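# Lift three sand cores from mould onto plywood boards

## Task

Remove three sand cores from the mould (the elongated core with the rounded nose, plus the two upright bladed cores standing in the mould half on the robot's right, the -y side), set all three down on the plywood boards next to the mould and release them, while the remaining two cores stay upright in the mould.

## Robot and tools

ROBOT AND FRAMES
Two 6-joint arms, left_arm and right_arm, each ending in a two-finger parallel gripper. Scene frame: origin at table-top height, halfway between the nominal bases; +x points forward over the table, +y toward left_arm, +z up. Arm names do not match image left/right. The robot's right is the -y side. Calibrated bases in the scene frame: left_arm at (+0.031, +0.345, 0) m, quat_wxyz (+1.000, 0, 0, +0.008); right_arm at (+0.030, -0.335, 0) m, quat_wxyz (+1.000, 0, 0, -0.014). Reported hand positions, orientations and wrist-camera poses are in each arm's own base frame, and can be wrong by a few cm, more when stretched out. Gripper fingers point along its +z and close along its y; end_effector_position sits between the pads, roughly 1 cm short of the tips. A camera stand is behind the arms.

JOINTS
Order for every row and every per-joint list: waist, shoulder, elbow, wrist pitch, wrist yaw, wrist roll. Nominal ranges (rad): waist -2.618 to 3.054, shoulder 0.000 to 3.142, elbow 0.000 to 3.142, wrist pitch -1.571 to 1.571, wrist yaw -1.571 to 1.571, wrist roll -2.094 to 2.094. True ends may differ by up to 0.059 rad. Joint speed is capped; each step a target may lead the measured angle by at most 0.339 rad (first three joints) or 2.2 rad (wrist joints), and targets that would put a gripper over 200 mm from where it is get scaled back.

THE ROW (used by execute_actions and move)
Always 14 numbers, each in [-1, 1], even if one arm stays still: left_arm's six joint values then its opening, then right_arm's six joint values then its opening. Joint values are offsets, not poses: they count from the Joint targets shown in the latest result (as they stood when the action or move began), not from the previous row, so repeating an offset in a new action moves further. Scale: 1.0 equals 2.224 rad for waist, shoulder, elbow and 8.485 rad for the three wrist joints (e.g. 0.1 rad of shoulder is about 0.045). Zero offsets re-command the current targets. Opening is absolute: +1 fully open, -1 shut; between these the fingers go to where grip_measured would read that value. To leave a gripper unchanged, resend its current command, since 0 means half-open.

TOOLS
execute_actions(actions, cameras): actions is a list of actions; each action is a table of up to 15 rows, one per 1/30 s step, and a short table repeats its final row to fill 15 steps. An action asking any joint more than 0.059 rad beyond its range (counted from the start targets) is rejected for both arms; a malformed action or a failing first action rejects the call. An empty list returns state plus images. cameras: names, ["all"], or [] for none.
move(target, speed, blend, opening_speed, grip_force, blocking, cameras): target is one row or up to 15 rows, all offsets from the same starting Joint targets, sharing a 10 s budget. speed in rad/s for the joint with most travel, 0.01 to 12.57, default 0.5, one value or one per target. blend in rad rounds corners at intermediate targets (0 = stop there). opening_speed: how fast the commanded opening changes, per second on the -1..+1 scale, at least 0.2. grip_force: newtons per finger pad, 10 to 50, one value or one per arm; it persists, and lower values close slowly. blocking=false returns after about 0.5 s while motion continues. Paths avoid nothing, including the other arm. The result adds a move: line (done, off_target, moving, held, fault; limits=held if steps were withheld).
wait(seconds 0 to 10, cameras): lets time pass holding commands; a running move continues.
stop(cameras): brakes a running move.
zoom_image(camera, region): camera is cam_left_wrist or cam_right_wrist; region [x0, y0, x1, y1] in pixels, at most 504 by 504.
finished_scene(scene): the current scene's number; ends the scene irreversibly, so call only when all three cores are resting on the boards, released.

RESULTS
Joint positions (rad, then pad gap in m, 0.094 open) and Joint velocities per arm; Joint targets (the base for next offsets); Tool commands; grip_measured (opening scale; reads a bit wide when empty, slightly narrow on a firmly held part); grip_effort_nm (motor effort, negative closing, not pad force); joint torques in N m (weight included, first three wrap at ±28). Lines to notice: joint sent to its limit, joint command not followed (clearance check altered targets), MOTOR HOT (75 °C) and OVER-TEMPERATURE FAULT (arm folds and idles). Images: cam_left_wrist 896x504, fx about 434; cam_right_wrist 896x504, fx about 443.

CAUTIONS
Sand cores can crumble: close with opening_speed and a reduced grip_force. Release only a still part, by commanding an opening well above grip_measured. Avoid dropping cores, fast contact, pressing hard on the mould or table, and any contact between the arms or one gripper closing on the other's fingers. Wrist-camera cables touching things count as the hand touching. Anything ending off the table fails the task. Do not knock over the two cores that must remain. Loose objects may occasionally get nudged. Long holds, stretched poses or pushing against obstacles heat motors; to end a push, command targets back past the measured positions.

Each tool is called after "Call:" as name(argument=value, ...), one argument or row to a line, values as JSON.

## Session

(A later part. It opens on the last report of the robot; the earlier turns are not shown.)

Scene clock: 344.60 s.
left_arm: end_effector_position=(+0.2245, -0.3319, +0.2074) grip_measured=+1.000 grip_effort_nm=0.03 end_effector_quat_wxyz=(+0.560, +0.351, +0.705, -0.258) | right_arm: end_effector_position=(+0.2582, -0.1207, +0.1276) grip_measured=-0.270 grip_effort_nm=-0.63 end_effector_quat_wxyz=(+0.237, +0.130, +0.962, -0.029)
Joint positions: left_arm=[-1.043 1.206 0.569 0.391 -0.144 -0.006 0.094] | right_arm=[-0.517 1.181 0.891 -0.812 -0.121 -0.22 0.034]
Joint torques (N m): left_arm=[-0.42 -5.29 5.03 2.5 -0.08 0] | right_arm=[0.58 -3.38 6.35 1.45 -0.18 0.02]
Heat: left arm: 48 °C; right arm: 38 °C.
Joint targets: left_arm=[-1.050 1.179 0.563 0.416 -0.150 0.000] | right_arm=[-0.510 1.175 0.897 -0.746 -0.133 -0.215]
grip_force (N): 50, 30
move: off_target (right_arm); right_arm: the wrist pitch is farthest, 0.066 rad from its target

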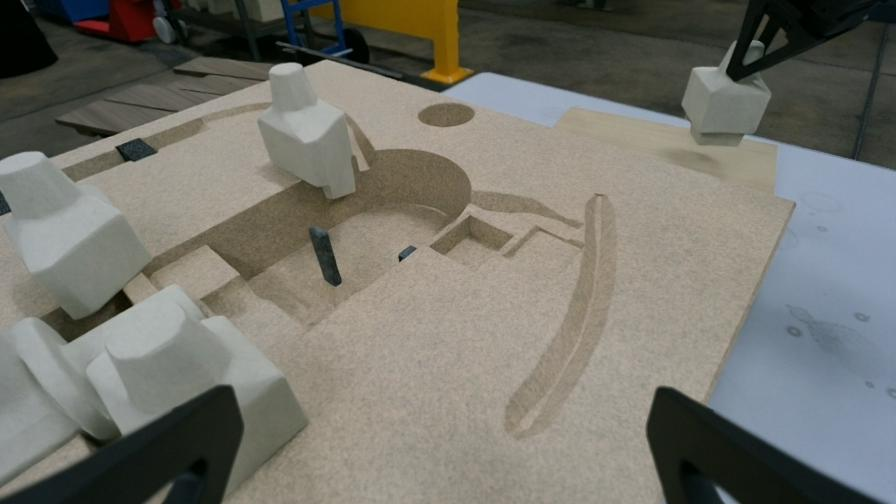

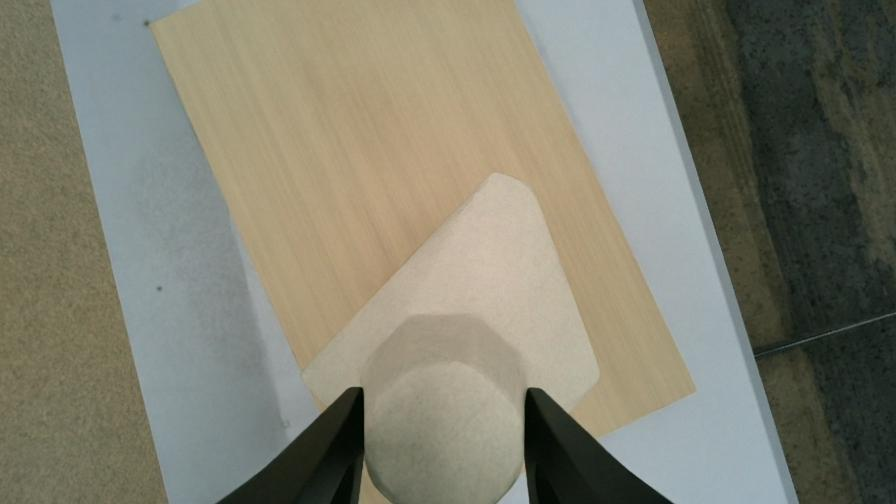

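Call:
move(
  target=[0,0,0,0,0,0,1,-0.0261,0.0058,-0.0135,0.0074,0,0,-0.8],
  speed=0.15,
  cameras=["all"],
)

Call:
zoom_image(
  camera="cam_left_wrist",
  region=[640, 40, 840, 200],
)

Scene clock: 356.00 s.
left_arm: end_effector_position=(+0.2245, -0.3319, +0.2074) grip_measured=+1.000 grip_effort_nm=0.03 end_effector_quat_wxyz=(+0.560, +0.351, +0.705, -0.258) | right_arm: end_effector_position=(+0.2580, -0.1358, +0.1208) grip_measured=-0.270 grip_effort_nm=-0.63 end_effector_quat_wxyz=(+0.245, +0.151, +0.957, -0.038)
Joint positions: left_arm=[-1.043 1.206 0.569 0.391 -0.144 -0.006 0.094] | right_arm=[-0.563 1.193 0.862 -0.751 -0.121 -0.22 0.034]
Joint torques (N m): left_arm=[-0.5 -5.38 5.01 2.48 -0.06 0] | right_arm=[-0.49 -3.4 6.28 1.49 -0.17 0.02]
Heat: left arm: 48 °C; right arm: 39 °C.
Joint targets: left_arm=[-1.050 1.179 0.563 0.416 -0.150 0.000] | right_arm=[-0.568 1.188 0.867 -0.683 -0.133 -0.215]
grip_force (N): 50, 30
move: off_target (right_arm); right_arm: the wrist pitch is farthest, 0.068 rad from its target

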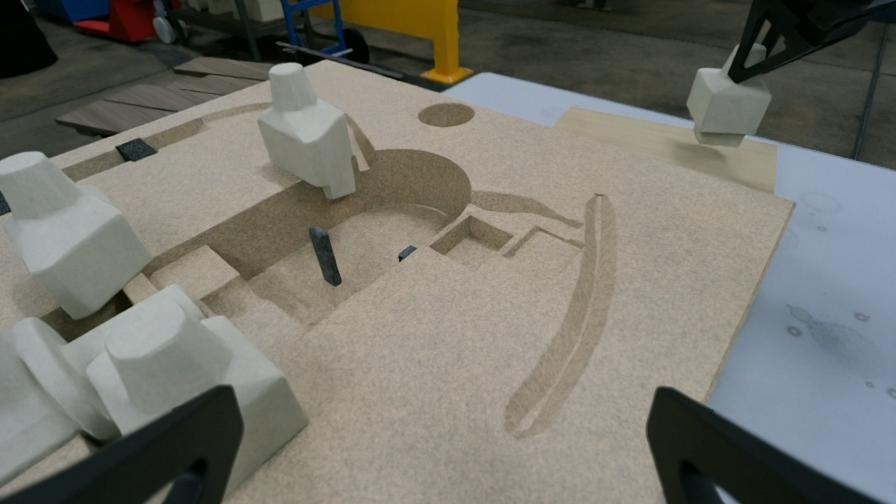

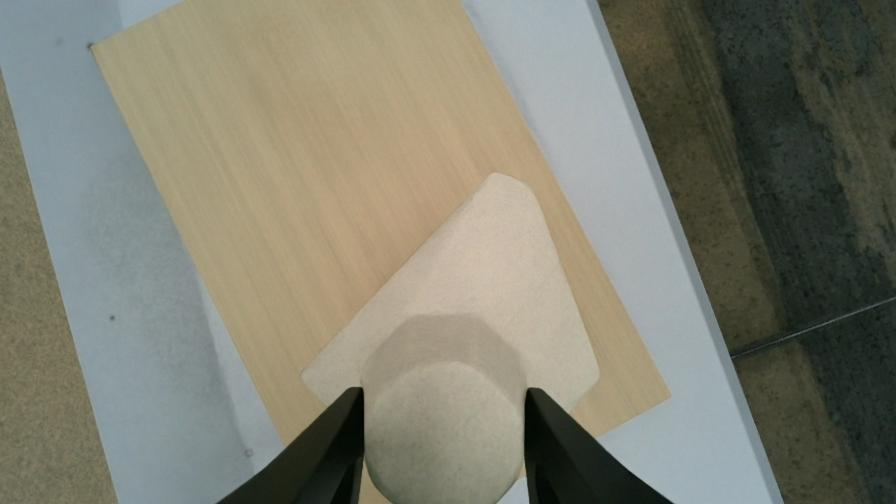

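Scaled by 2.520.

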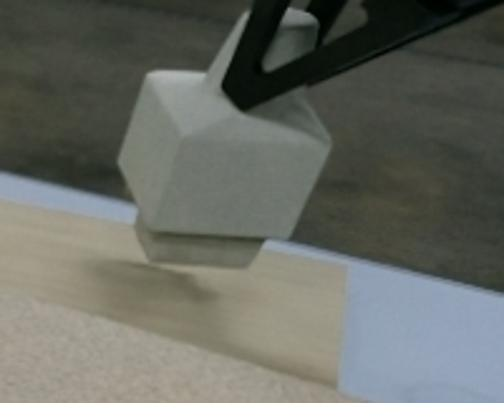

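Call:
move(
  target=[0,0,0,0,0,0,1,0,0.0054,-0.0146,0.0054,0,0,-0.8],
  speed=0.1,
  cameras=["all"],
)

Call:
zoom_image(
  camera="cam_left_wrist",
  region=[640, 40, 840, 200],
)

Scene clock: 361.73 s.
left_arm: end_effector_position=(+0.2245, -0.3319, +0.2074) grip_measured=+1.000 grip_effort_nm=0.03 end_effector_quat_wxyz=(+0.560, +0.351, +0.705, -0.258) | right_arm: end_effector_position=(+0.2596, -0.1368, +0.1109) grip_measured=-0.270 grip_effort_nm=-0.63 end_effector_quat_wxyz=(+0.246, +0.151, +0.957, -0.038)
Joint positions: left_arm=[-1.043 1.206 0.569 0.391 -0.144 -0.006 0.094] | right_arm=[-0.563 1.205 0.829 -0.705 -0.121 -0.22 0.034]
Joint torques (N m): left_arm=[-0.39 -5.41 5 2.46 -0.07 0] | right_arm=[-0.47 -3.47 6.26 1.53 -0.18 0.01]
Heat: left arm: 48 °C; right arm: 39 °C.
Joint targets: left_arm=[-1.050 1.179 0.563 0.416 -0.150 0.000] | right_arm=[-0.568 1.200 0.835 -0.637 -0.133 -0.215]
grip_force (N): 50, 30
move: off_target (right_arm); right_arm: the wrist pitch is farthest, 0.068 rad from its target

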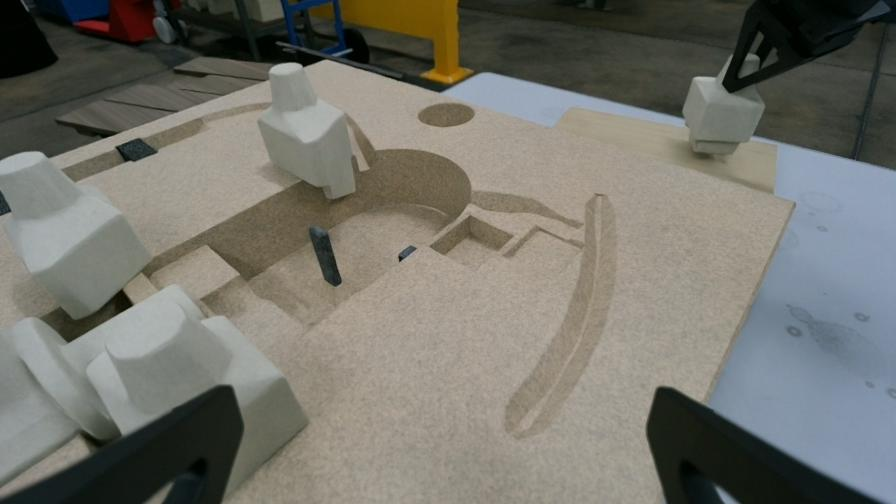

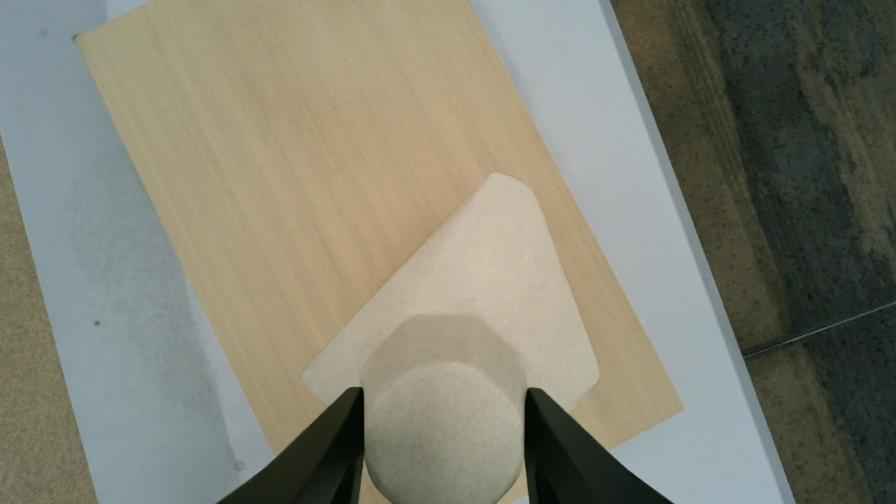

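Scaled by 2.520.

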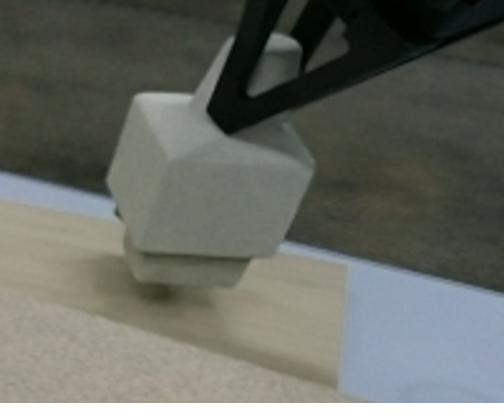

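Call:
move(
  target=[0,0,0,0,0,0,1,0,0.0032,-0.009,0.0032,0,0,-0.8],
  speed=0.1,
  cameras=["all"],
)

Call:
zoom_image(
  camera="cam_left_wrist",
  region=[640, 40, 840, 200],
)

Scene clock: 366.93 s.
left_arm: end_effector_position=(+0.2245, -0.3319, +0.2074) grip_measured=+1.000 grip_effort_nm=0.03 end_effector_quat_wxyz=(+0.560, +0.351, +0.705, -0.258) | right_arm: end_effector_position=(+0.2621, -0.1383, +0.1089) grip_measured=-0.270 grip_effort_nm=-0.63 end_effector_quat_wxyz=(+0.252, +0.150, +0.955, -0.040)
Joint positions: left_arm=[-1.043 1.206 0.569 0.391 -0.144 -0.006 0.094] | right_arm=[-0.563 1.207 0.815 -0.676 -0.122 -0.22 0.034]
Joint torques (N m): left_arm=[-0.49 -5.33 5.03 2.49 -0.07 0.02] | right_arm=[-0.49 -3.06 5.85 1.53 -0.17 0.01]
Heat: left arm: 48 °C; right arm: 39 °C.
Joint targets: left_arm=[-1.050 1.179 0.563 0.416 -0.150 0.000] | right_arm=[-0.568 1.207 0.815 -0.610 -0.133 -0.216]
grip_force (N): 50, 30
move: off_target (right_arm); right_arm: the wrist pitch is farthest, 0.066 rad from its target

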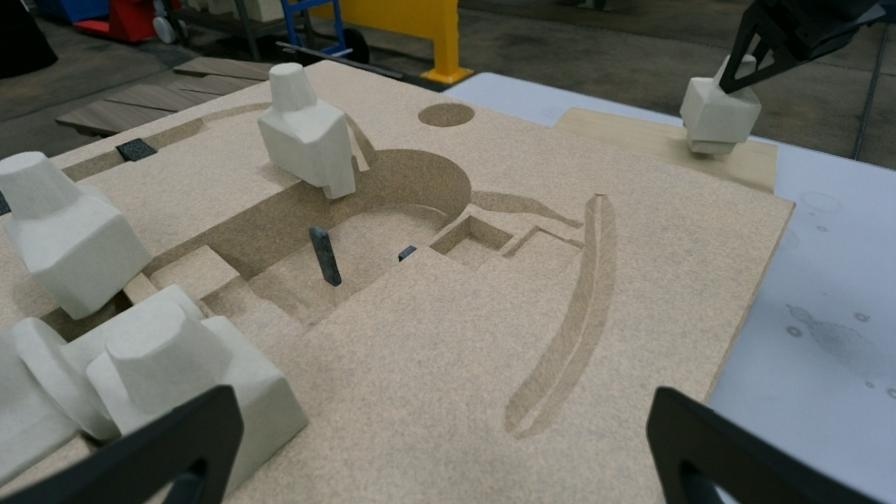

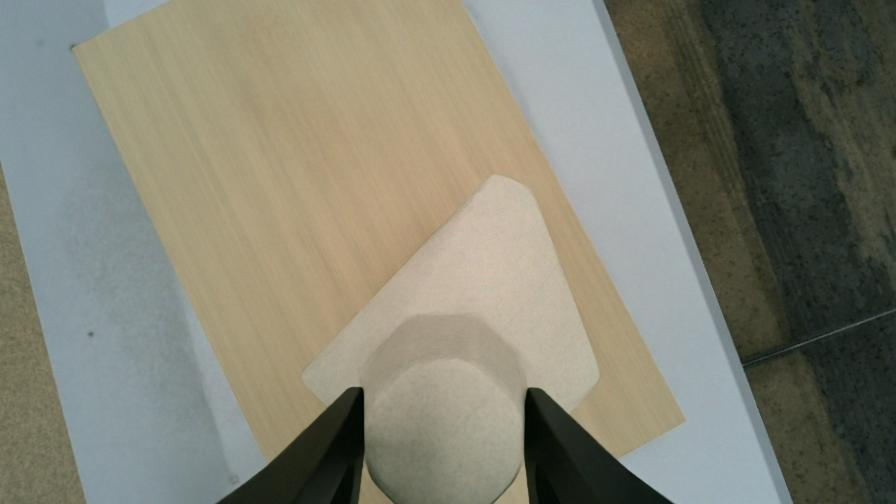

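Scaled by 2.520.

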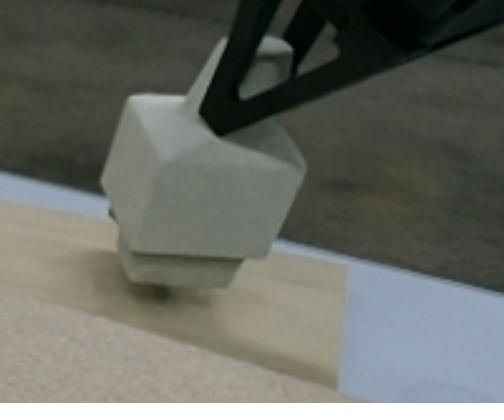

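Call:
move(
  target=[0,0,0,0,0,0,1,0,0.0022,-0.0058,0.0035,0,0,-0.8],
  speed=0.1,
  cameras=["cam_left_wrist"],
)

Call:
zoom_image(
  camera="cam_left_wrist",
  region=[640, 40, 840, 200],
)

Scene clock: 372.30 s.
left_arm: end_effector_position=(+0.2245, -0.3319, +0.2074) grip_measured=+1.000 grip_effort_nm=0.03 end_effector_quat_wxyz=(+0.560, +0.351, +0.705, -0.258) | right_arm: end_effector_position=(+0.2668, -0.1405, +0.1081) grip_measured=-0.270 grip_effort_nm=-0.63 end_effector_quat_wxyz=(+0.263, +0.148, +0.952, -0.043)
Joint positions: left_arm=[-1.043 1.206 0.569 0.391 -0.144 -0.006 0.094] | right_arm=[-0.563 1.211 0.804 -0.638 -0.125 -0.22 0.034]
Joint torques (N m): left_arm=[-0.44 -5.41 5.04 2.49 -0.06 0] | right_arm=[-0.47 -3.06 5.79 1.45 -0.13 0.01]
Heat: left arm: 48 °C; right arm: 39 °C.
Joint targets: left_arm=[-1.050 1.179 0.563 0.416 -0.150 0.000] | right_arm=[-0.568 1.212 0.802 -0.580 -0.133 -0.215]
grip_force (N): 50, 30
move: off_target (right_arm); right_arm: the wrist pitch is farthest, 0.058 rad from its target
Images, in order (width x height): cam_left_wrist 896x504.

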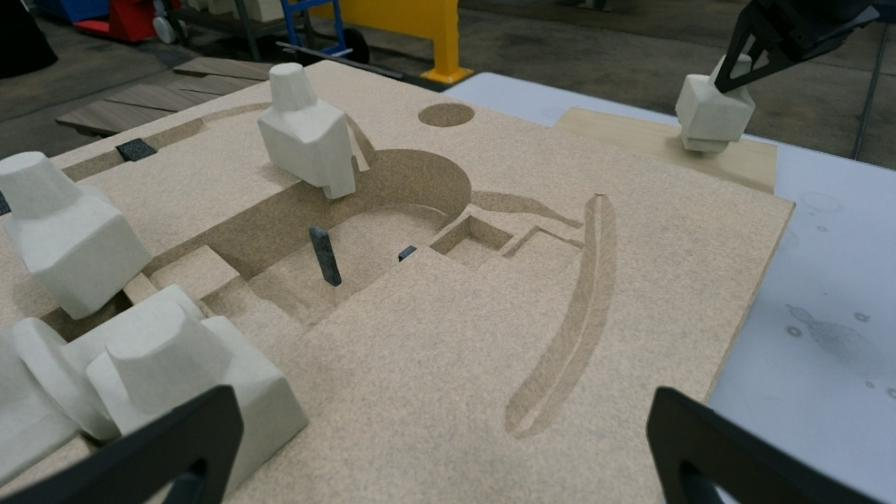

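Scaled by 2.520.

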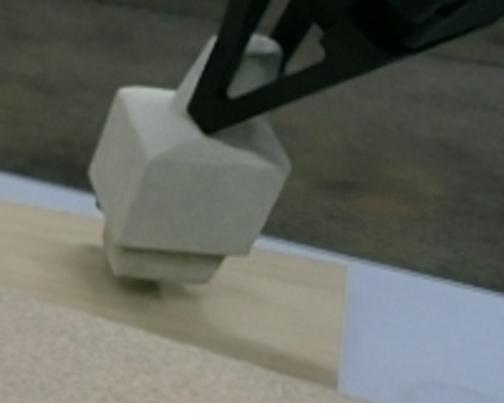

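Call:
move(
  target=[0,0,0,0,0,0,1,0,0,0,0,0,0,0.2],
  opening_speed=0.4,
  cameras=["all"],
)

Call:
zoom_image(
  camera="cam_left_wrist",
  region=[640, 40, 840, 200],
)

Scene clock: 382.87 s.
left_arm: end_effector_position=(+0.2245, -0.3319, +0.2074) grip_measured=+1.000 grip_effort_nm=0.03 end_effector_quat_wxyz=(+0.560, +0.351, +0.705, -0.258) | right_arm: end_effector_position=(+0.2707, -0.1411, +0.1105) grip_measured=+0.197 grip_effort_nm=0.18 end_effector_quat_wxyz=(+0.272, +0.146, +0.950, -0.042)
Joint positions: left_arm=[-1.043 1.206 0.569 0.391 -0.144 -0.006 0.094] | right_arm=[-0.563 1.211 0.804 -0.621 -0.134 -0.221 0.056]
Joint torques (N m): left_arm=[-0.5 -5.38 5.05 2.47 -0.06 -0.02] | right_arm=[-0.5 -3.08 5.81 1.32 -0.05 0.02]
Heat: left arm: 49 °C; right arm: 39 °C.
Joint targets: left_arm=[-1.050 1.179 0.563 0.416 -0.150 0.000] | right_arm=[-0.568 1.212 0.802 -0.580 -0.133 -0.216]
grip_force (N): 50, 30
move: off_target (right_arm); right_arm: the wrist pitch is farthest, 0.041 rad from its target

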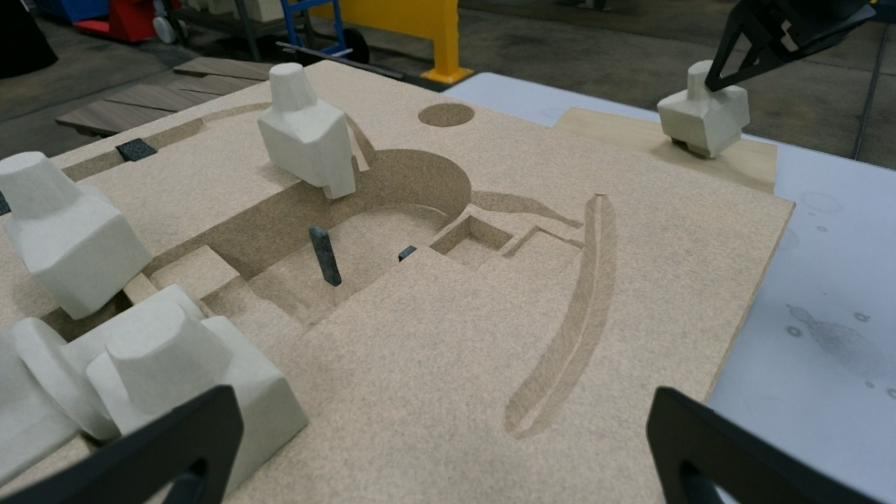

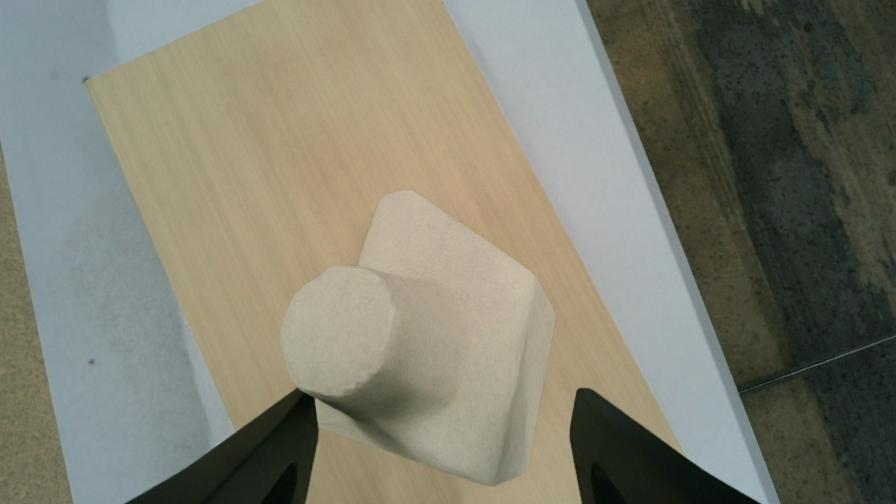

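Scaled by 2.520.

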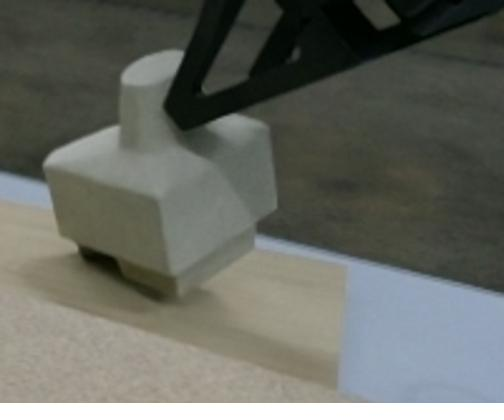

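Call:
move(
  target=[0,0,0,0,0,0,1,0,0,0,0,0,0,1],
  opening_speed=0.4,
  cameras=["all"],
)

Call:
zoom_image(
  camera="cam_left_wrist",
  region=[640, 40, 840, 200],
)

Scene clock: 388.77 s.
left_arm: end_effector_position=(+0.2245, -0.3319, +0.2074) grip_measured=+1.000 grip_effort_nm=0.03 end_effector_quat_wxyz=(+0.560, +0.351, +0.705, -0.258) | right_arm: end_effector_position=(+0.2737, -0.1429, +0.1126) grip_measured=+0.997 grip_effort_nm=0.18 end_effector_quat_wxyz=(+0.279, +0.145, +0.948, -0.046)
Joint positions: left_arm=[-1.043 1.206 0.569 0.391 -0.144 -0.006 0.094] | right_arm=[-0.563 1.211 0.804 -0.604 -0.134 -0.221 0.094]
Joint torques (N m): left_arm=[-0.49 -5.39 4.96 2.48 -0.07 -0.01] | right_arm=[-0.5 -3.08 5.82 1.19 -0.05 0.02]
Heat: left arm: 49 °C; right arm: 39 °C.
Joint targets: left_arm=[-1.050 1.179 0.563 0.416 -0.150 0.000] | right_arm=[-0.568 1.212 0.802 -0.580 -0.133 -0.216]
grip_force (N): 50, 30
move: done

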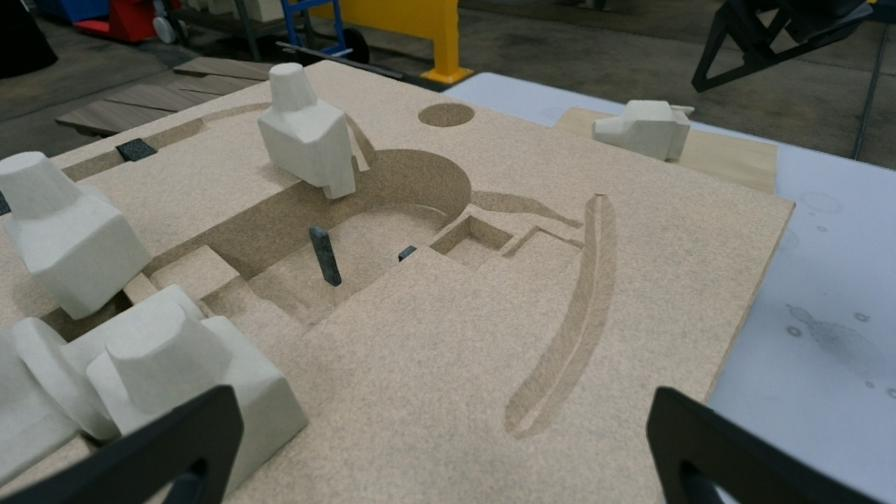

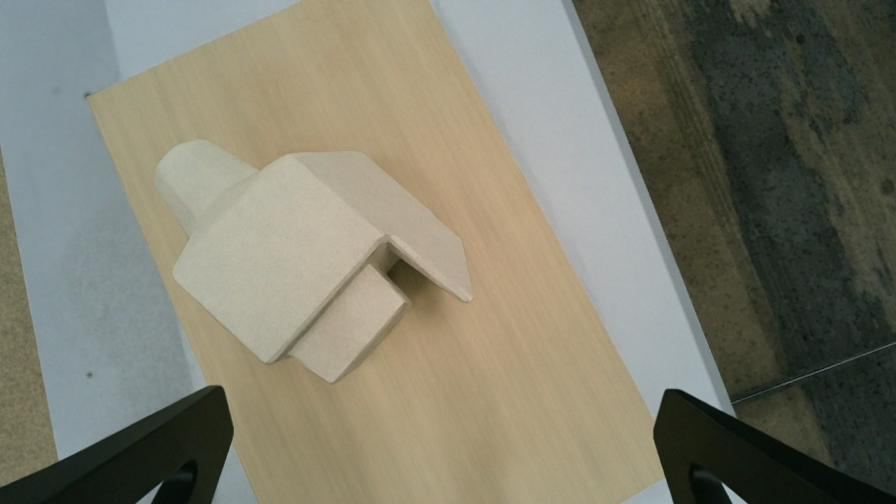

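Scaled by 2.520.

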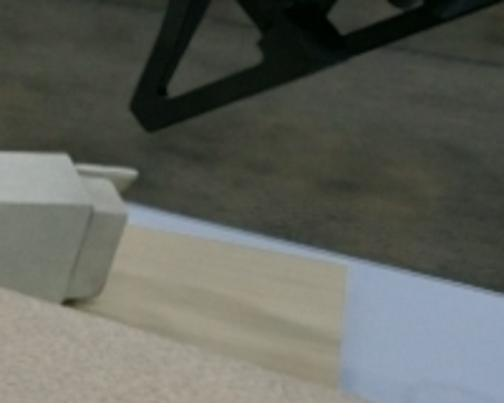

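Call:
zoom_image(
  camera="cam_right_wrist",
  region=[140, 120, 500, 400],
)

Scaled by 1.400.

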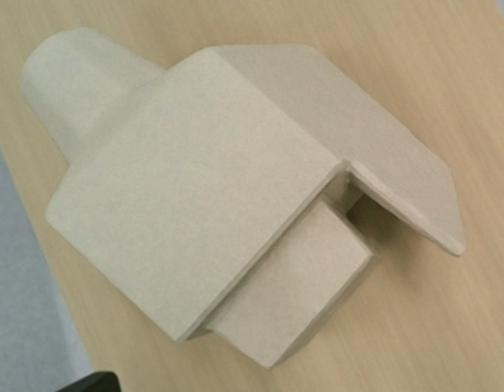

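Call:
move(
  target=[
    [0,0,0,0,0,0,1,0.062,0.1295,0.2464,-0.0377,0,-0.0335,1],
    [0,0,0,0,0,0,1,0.1207,0.2764,0.3384,-0.0707,0.0006,-0.0714,1],
  ],
  speed=0.5,
  blend=[0.1,0],
  cameras=["all"],
)

Scene clock: 465.33 s.
left_arm: end_effector_position=(+0.2246, -0.3320, +0.2075) grip_measured=+1.000 grip_effort_nm=0.03 end_effector_quat_wxyz=(+0.560, +0.351, +0.705, -0.258) | right_arm: end_effector_position=(+0.3554, -0.0857, +0.1130) grip_measured=+0.997 grip_effort_nm=0.18 end_effector_quat_wxyz=(+0.081, -0.255, +0.963, +0.024)
Joint positions: left_arm=[-1.043 1.206 0.569 0.392 -0.144 -0.006 0.094] | right_arm=[-0.302 1.821 1.526 -1.164 -0.126 -0.811 0.094]
Joint torques (N m): left_arm=[-0.49 -5.27 4.96 2.48 -0.07 0] | right_arm=[0.17 -7.15 7.68 0.19 -0.08 -0.14]
Heat: left arm: 51 °C; right arm: 37 °C.
Joint targets: left_arm=[-1.050 1.179 0.563 0.416 -0.150 0.000] | right_arm=[-0.300 1.827 1.555 -1.180 -0.128 -0.821]
grip_force (N): 50, 30
move: done

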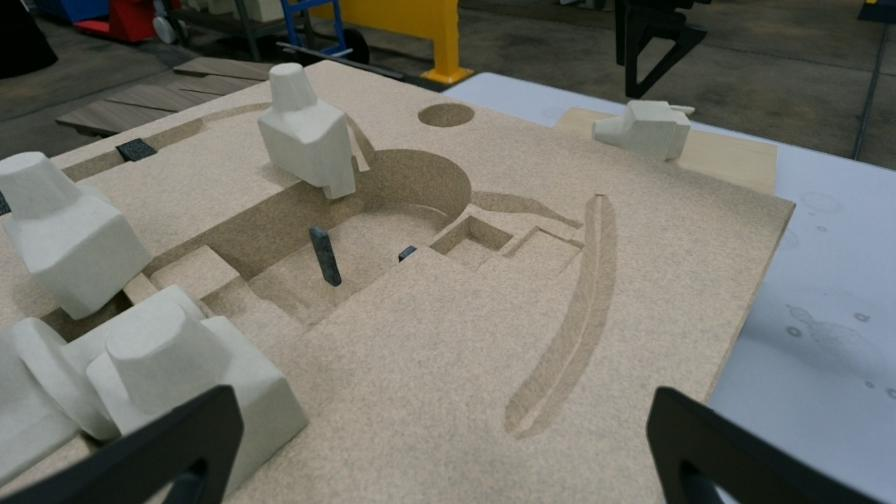

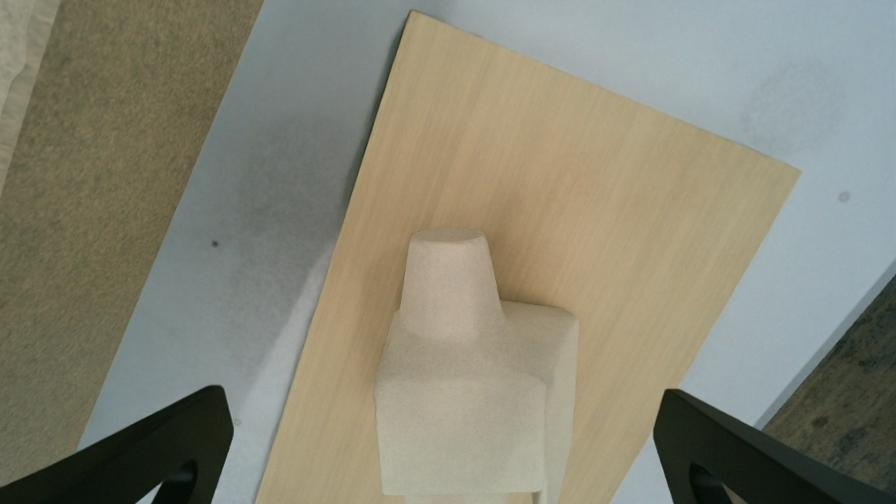

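Call:
move(
  target=[0,0,0,0,0,0,1,0.0107,0.0321,-0.0758,0.0291,0,0,0.4],
  speed=0.25,
  cameras=["cam_right_wrist"],
)

Scene clock: 475.83 s.
left_arm: end_effector_position=(+0.2246, -0.3320, +0.2075) grip_measured=+1.000 grip_effort_nm=0.03 end_effector_quat_wxyz=(+0.560, +0.351, +0.705, -0.258) | right_arm: end_effector_position=(+0.3688, -0.0822, +0.0587) grip_measured=+0.403 grip_effort_nm=-0.12 end_effector_quat_wxyz=(+0.086, -0.265, +0.960, +0.021)
Joint positions: left_arm=[-1.043 1.206 0.569 0.392 -0.144 -0.006 0.094] | right_arm=[-0.282 1.888 1.393 -0.952 -0.125 -0.812 0.066]
Joint torques (N m): left_arm=[-0.47 -5.39 5.01 2.48 -0.06 0] | right_arm=[0.5 -7.21 4.72 0.48 -0.1 -0.15]
Heat: left arm: 51 °C; right arm: 37 °C.
Joint targets: left_arm=[-1.050 1.179 0.563 0.416 -0.150 0.000] | right_arm=[-0.276 1.899 1.386 -0.933 -0.128 -0.821]
grip_force (N): 50, 30
move: done
Images, in order (width x height): cam_right_wrist 896x504.

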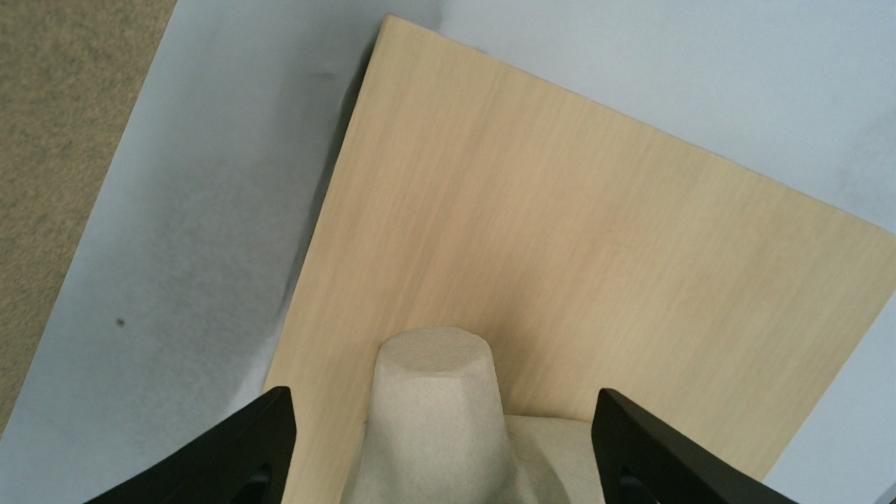

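Call:
move(
  target=[0,0,0,0,0,0,1,0,0,0,0,0,0,-0.9],
  opening_speed=0.4,
  cameras=["cam_right_wrist"],
)

Scene clock: 481.27 s.
left_arm: end_effector_position=(+0.2246, -0.3320, +0.2075) grip_measured=+1.000 grip_effort_nm=0.03 end_effector_quat_wxyz=(+0.560, +0.351, +0.705, -0.258) | right_arm: end_effector_position=(+0.3690, -0.0816, +0.0587) grip_measured=-0.377 grip_effort_nm=-0.63 end_effector_quat_wxyz=(+0.086, -0.265, +0.960, +0.021)
Joint positions: left_arm=[-1.043 1.206 0.569 0.392 -0.144 -0.006 0.094] | right_arm=[-0.28 1.888 1.393 -0.952 -0.125 -0.812 0.029]
Joint torques (N m): left_arm=[-0.46 -5.49 5.04 2.48 -0.08 0.01] | right_arm=[0.34 -7.2 4.71 0.48 -0.09 -0.15]
Heat: left arm: 51 °C; right arm: 37 °C.
Joint targets: left_arm=[-1.050 1.179 0.563 0.416 -0.150 0.000] | right_arm=[-0.276 1.899 1.386 -0.933 -0.128 -0.821]
grip_force (N): 50, 30
move: done
Images, in order (width x height): cam_right_wrist 896x504.

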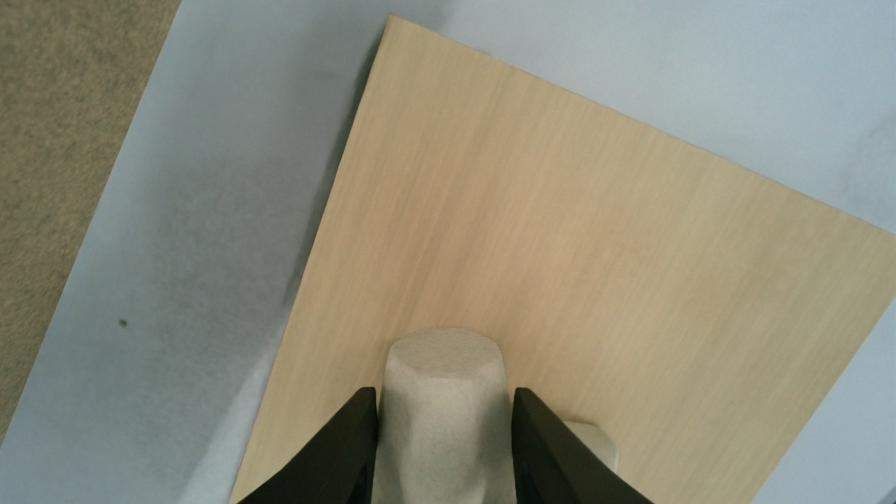

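Call:
move(
  target=[
    [0,0,0,0,0,0,1,0,-0.0076,0.0625,-0.0132,0,0,-0.9],
    [0,0,0,0,0,0,1,-0.0391,-0.112,-0.0612,-0.0067,0,0,-0.9],
  ],
  speed=0.2,
  cameras=["all"],
)

Scene clock: 493.37 s.
left_arm: end_effector_position=(+0.2246, -0.3320, +0.2075) grip_measured=+1.000 grip_effort_nm=0.03 end_effector_quat_wxyz=(+0.560, +0.351, +0.705, -0.258) | right_arm: end_effector_position=(+0.3155, -0.0928, +0.0815) grip_measured=-0.403 grip_effort_nm=-0.63 end_effector_quat_wxyz=(+0.082, -0.229, +0.970, +0.019)
Joint positions: left_arm=[-1.043 1.206 0.569 0.392 -0.144 -0.006 0.094] | right_arm=[-0.356 1.695 1.249 -1.01 -0.123 -0.812 0.028]
Joint torques (N m): left_arm=[-0.38 -5.41 5.01 2.47 -0.1 0] | right_arm=[-0.51 -10.3 5.31 0.47 -0.11 -0.13]
Heat: left arm: 51 °C; right arm: 37 °C.
Joint targets: left_arm=[-1.050 1.179 0.563 0.416 -0.150 0.000] | right_arm=[-0.363 1.649 1.250 -0.990 -0.128 -0.821]
grip_force (N): 50, 30
move: off_target (right_arm); right_arm: the shoulder is farthest, 0.045 rad from its target

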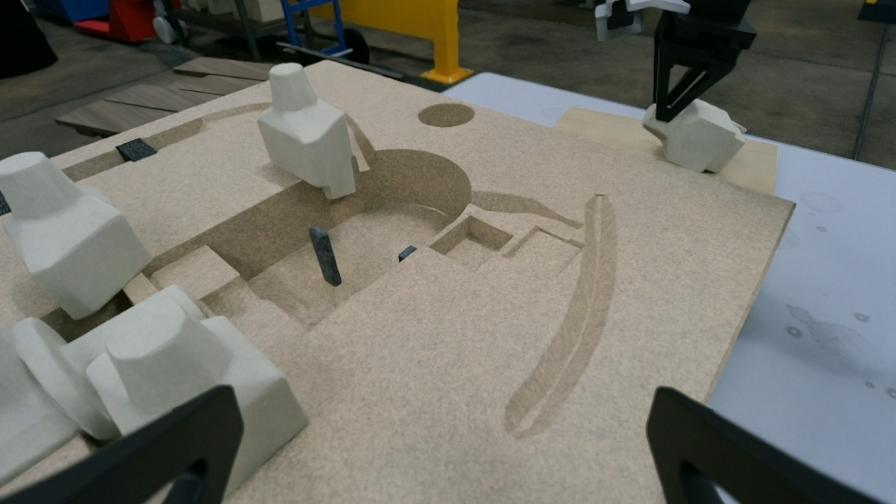

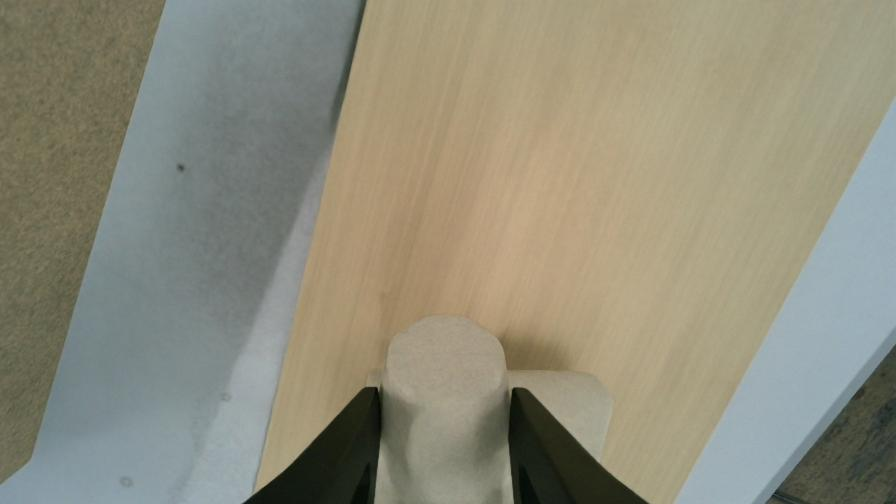

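Call:
move(
  target=[0,0,0,0,0,0,1,0,0.0229,-0.0225,0.01,0,0,-0.9],
  speed=0.15,
  cameras=["all"],
)

Call:
zoom_image(
  camera="cam_left_wrist",
  region=[600, 40, 800, 200],
)

Scene clock: 501.73 s.
left_arm: end_effector_position=(+0.2246, -0.3320, +0.2075) grip_measured=+1.000 grip_effort_nm=0.03 end_effector_quat_wxyz=(+0.560, +0.351, +0.705, -0.258) | right_arm: end_effector_position=(+0.3207, -0.0931, +0.0722) grip_measured=-0.429 grip_effort_nm=-0.62 end_effector_quat_wxyz=(+0.097, -0.230, +0.968, +0.015)
Joint positions: left_arm=[-1.043 1.206 0.569 0.392 -0.144 -0.006 0.094] | right_arm=[-0.356 1.695 1.206 -0.937 -0.132 -0.813 0.027]
Joint torques (N m): left_arm=[-0.49 -5.29 5.05 2.47 -0.06 0] | right_arm=[-0.54 -6.12 4.79 0.65 -0.05 -0.13]
Heat: left arm: 51 °C; right arm: 36 °C.
Joint targets: left_arm=[-1.050 1.179 0.563 0.416 -0.150 0.000] | right_arm=[-0.363 1.700 1.200 -0.905 -0.128 -0.821]
grip_force (N): 50, 30
move: done

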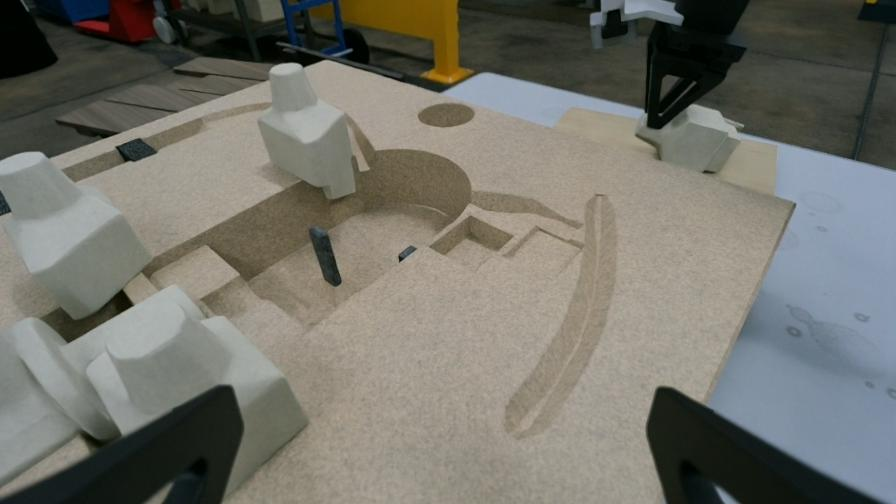

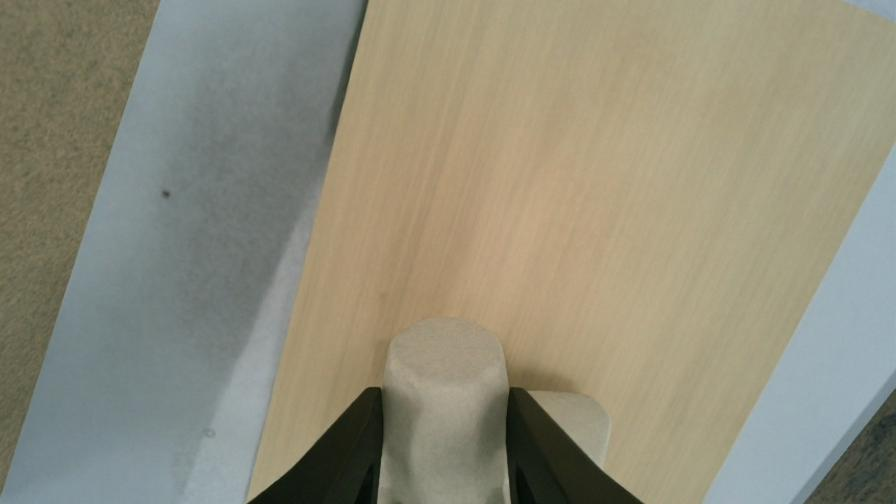

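Scaled by 2.520.

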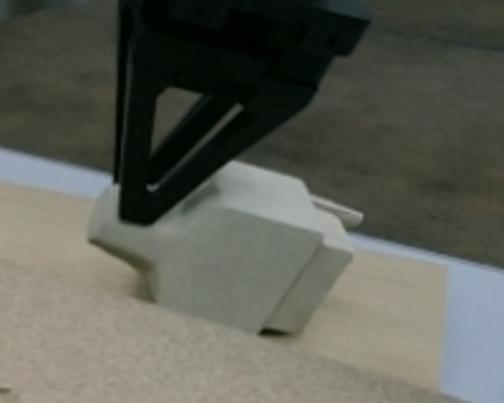

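Call:
move(
  target=[0,0,0,0,0,0,1,0,0.0054,-0.0166,0.0059,0,0,-0.9],
  speed=0.1,
  cameras=["cam_left_wrist"],
)

Call:
zoom_image(
  camera="cam_left_wrist",
  region=[600, 40, 800, 200],
)

Scene clock: 507.83 s.
left_arm: end_effector_position=(+0.2246, -0.3320, +0.2075) grip_measured=+1.000 grip_effort_nm=0.04 end_effector_quat_wxyz=(+0.560, +0.351, +0.705, -0.258) | right_arm: end_effector_position=(+0.3250, -0.0944, +0.0620) grip_measured=-0.554 grip_effort_nm=-0.60 end_effector_quat_wxyz=(+0.106, -0.230, +0.967, +0.010)
Joint positions: left_arm=[-1.043 1.206 0.569 0.392 -0.144 -0.006 0.094] | right_arm=[-0.356 1.703 1.171 -0.871 -0.133 -0.813 0.021]
Joint torques (N m): left_arm=[-0.42 -5.35 5.05 2.47 -0.07 -0.02] | right_arm=[-0.58 -5.9 4.71 0.54 -0.03 -0.13]
Heat: left arm: 51 °C; right arm: 36 °C.
Joint targets: left_arm=[-1.050 1.179 0.563 0.416 -0.150 0.000] | right_arm=[-0.363 1.712 1.163 -0.855 -0.128 -0.821]
grip_force (N): 50, 30
move: done
Images, in order (width x height): cam_left_wrist 896x504.

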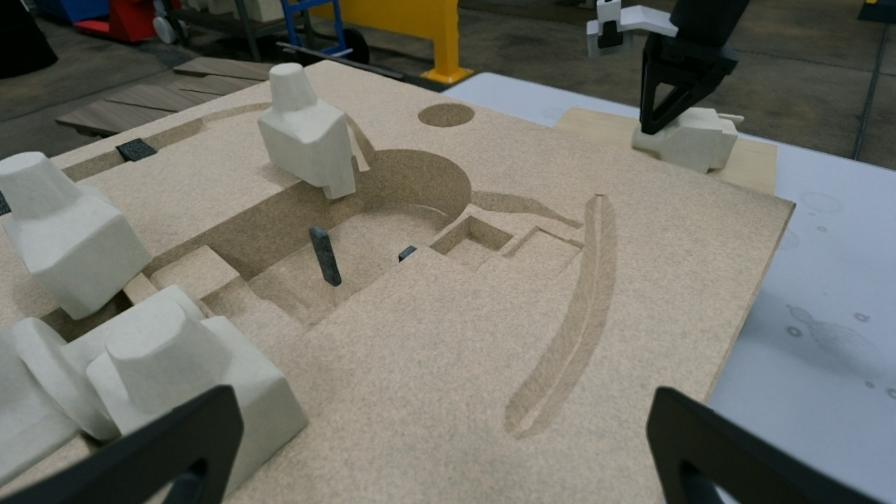

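Scaled by 2.520.

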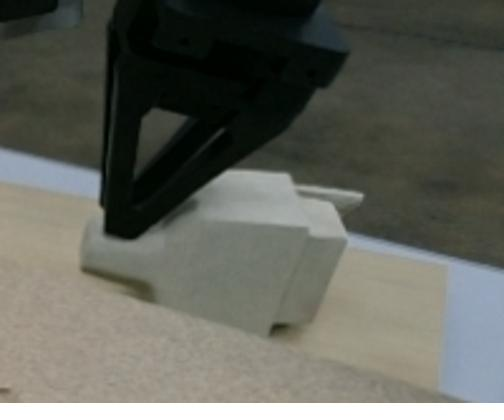

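Call:
move(
  target=[0,0,0,0,0,0,1,0,0.0027,-0.0083,0.003,0,0,-0.6],
  speed=0.1,
  cameras=["cam_right_wrist"],
)

Call:
move(
  target=[0,0,0,0,0,0,1,0,0,0,0,0,0,0.3],
  opening_speed=0.4,
  cameras=["all"],
)

Call:
zoom_image(
  camera="cam_left_wrist",
  region=[600, 40, 800, 200],
)

Scene clock: 512.67 s.
left_arm: end_effector_position=(+0.2246, -0.3320, +0.2075) grip_measured=+1.000 grip_effort_nm=0.03 end_effector_quat_wxyz=(+0.560, +0.351, +0.705, -0.258) | right_arm: end_effector_position=(+0.3280, -0.0934, +0.0606) grip_measured=-0.597 grip_effort_nm=-0.13 end_effector_quat_wxyz=(+0.114, -0.231, +0.966, +0.011)
Joint positions: left_arm=[-1.043 1.206 0.569 0.392 -0.144 -0.006 0.094] | right_arm=[-0.356 1.703 1.161 -0.849 -0.145 -0.813 0.019]
Joint torques (N m): left_arm=[-0.44 -5.31 4.92 2.47 -0.07 0.01] | right_arm=[-0.58 -5.45 4 0.59 0.08 -0.13]
Heat: left arm: 51 °C; right arm: 36 °C.
Joint targets: left_arm=[-1.050 1.179 0.563 0.416 -0.150 0.000] | right_arm=[-0.363 1.718 1.144 -0.829 -0.128 -0.821]
grip_force (N): 50, 30
move: done
Images, in order (width x height): cam_right_wrist 896x504.

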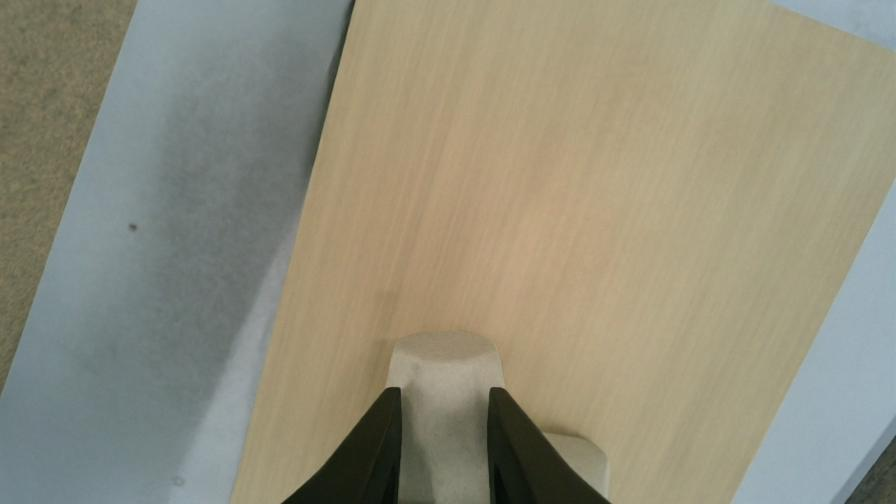

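Scene clock: 515.13 s.
left_arm: end_effector_position=(+0.2246, -0.3320, +0.2075) grip_measured=+1.000 grip_effort_nm=0.03 end_effector_quat_wxyz=(+0.560, +0.351, +0.705, -0.258) | right_arm: end_effector_position=(+0.3277, -0.0971, +0.0584) grip_measured=+0.297 grip_effort_nm=0.18 end_effector_quat_wxyz=(+0.112, -0.230, +0.967, +0.001)
Joint positions: left_arm=[-1.043 1.206 0.569 0.392 -0.144 -0.006 0.094] | right_arm=[-0.357 1.703 1.153 -0.834 -0.125 -0.813 0.061]
Joint torques (N m): left_arm=[-0.44 -5.37 4.97 2.47 -0.06 -0.01] | right_arm=[-0.54 -5.48 4.63 0.45 -0.1 -0.14]
Heat: left arm: 51 °C; right arm: 36 °C.
Joint targets: left_arm=[-1.050 1.179 0.563 0.416 -0.150 0.000] | right_arm=[-0.363 1.718 1.145 -0.830 -0.128 -0.821]
grip_force (N): 50, 30
move: done

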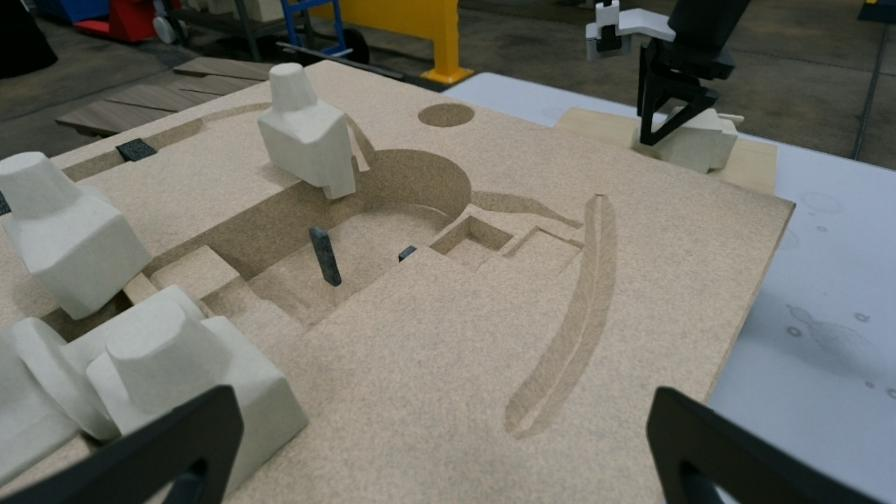

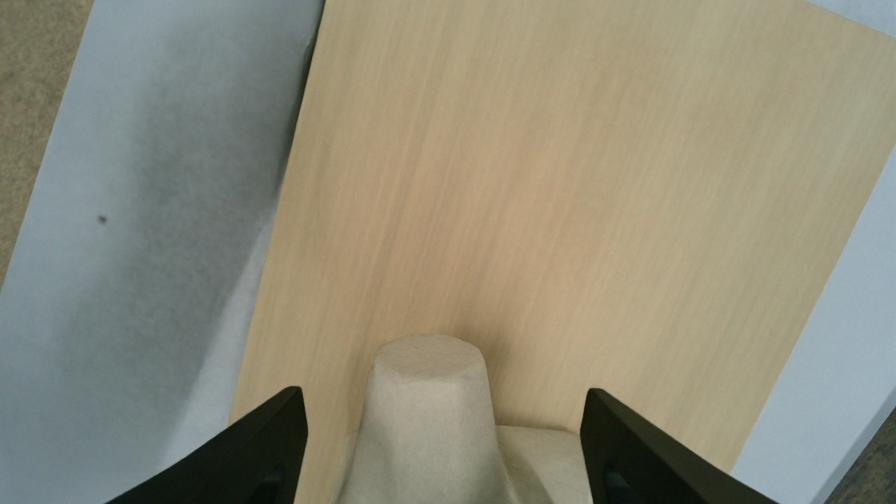

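Scaled by 2.520.

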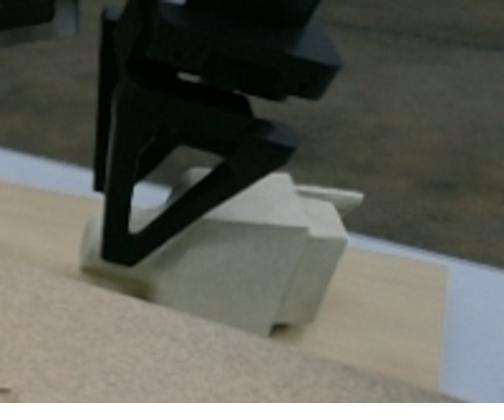

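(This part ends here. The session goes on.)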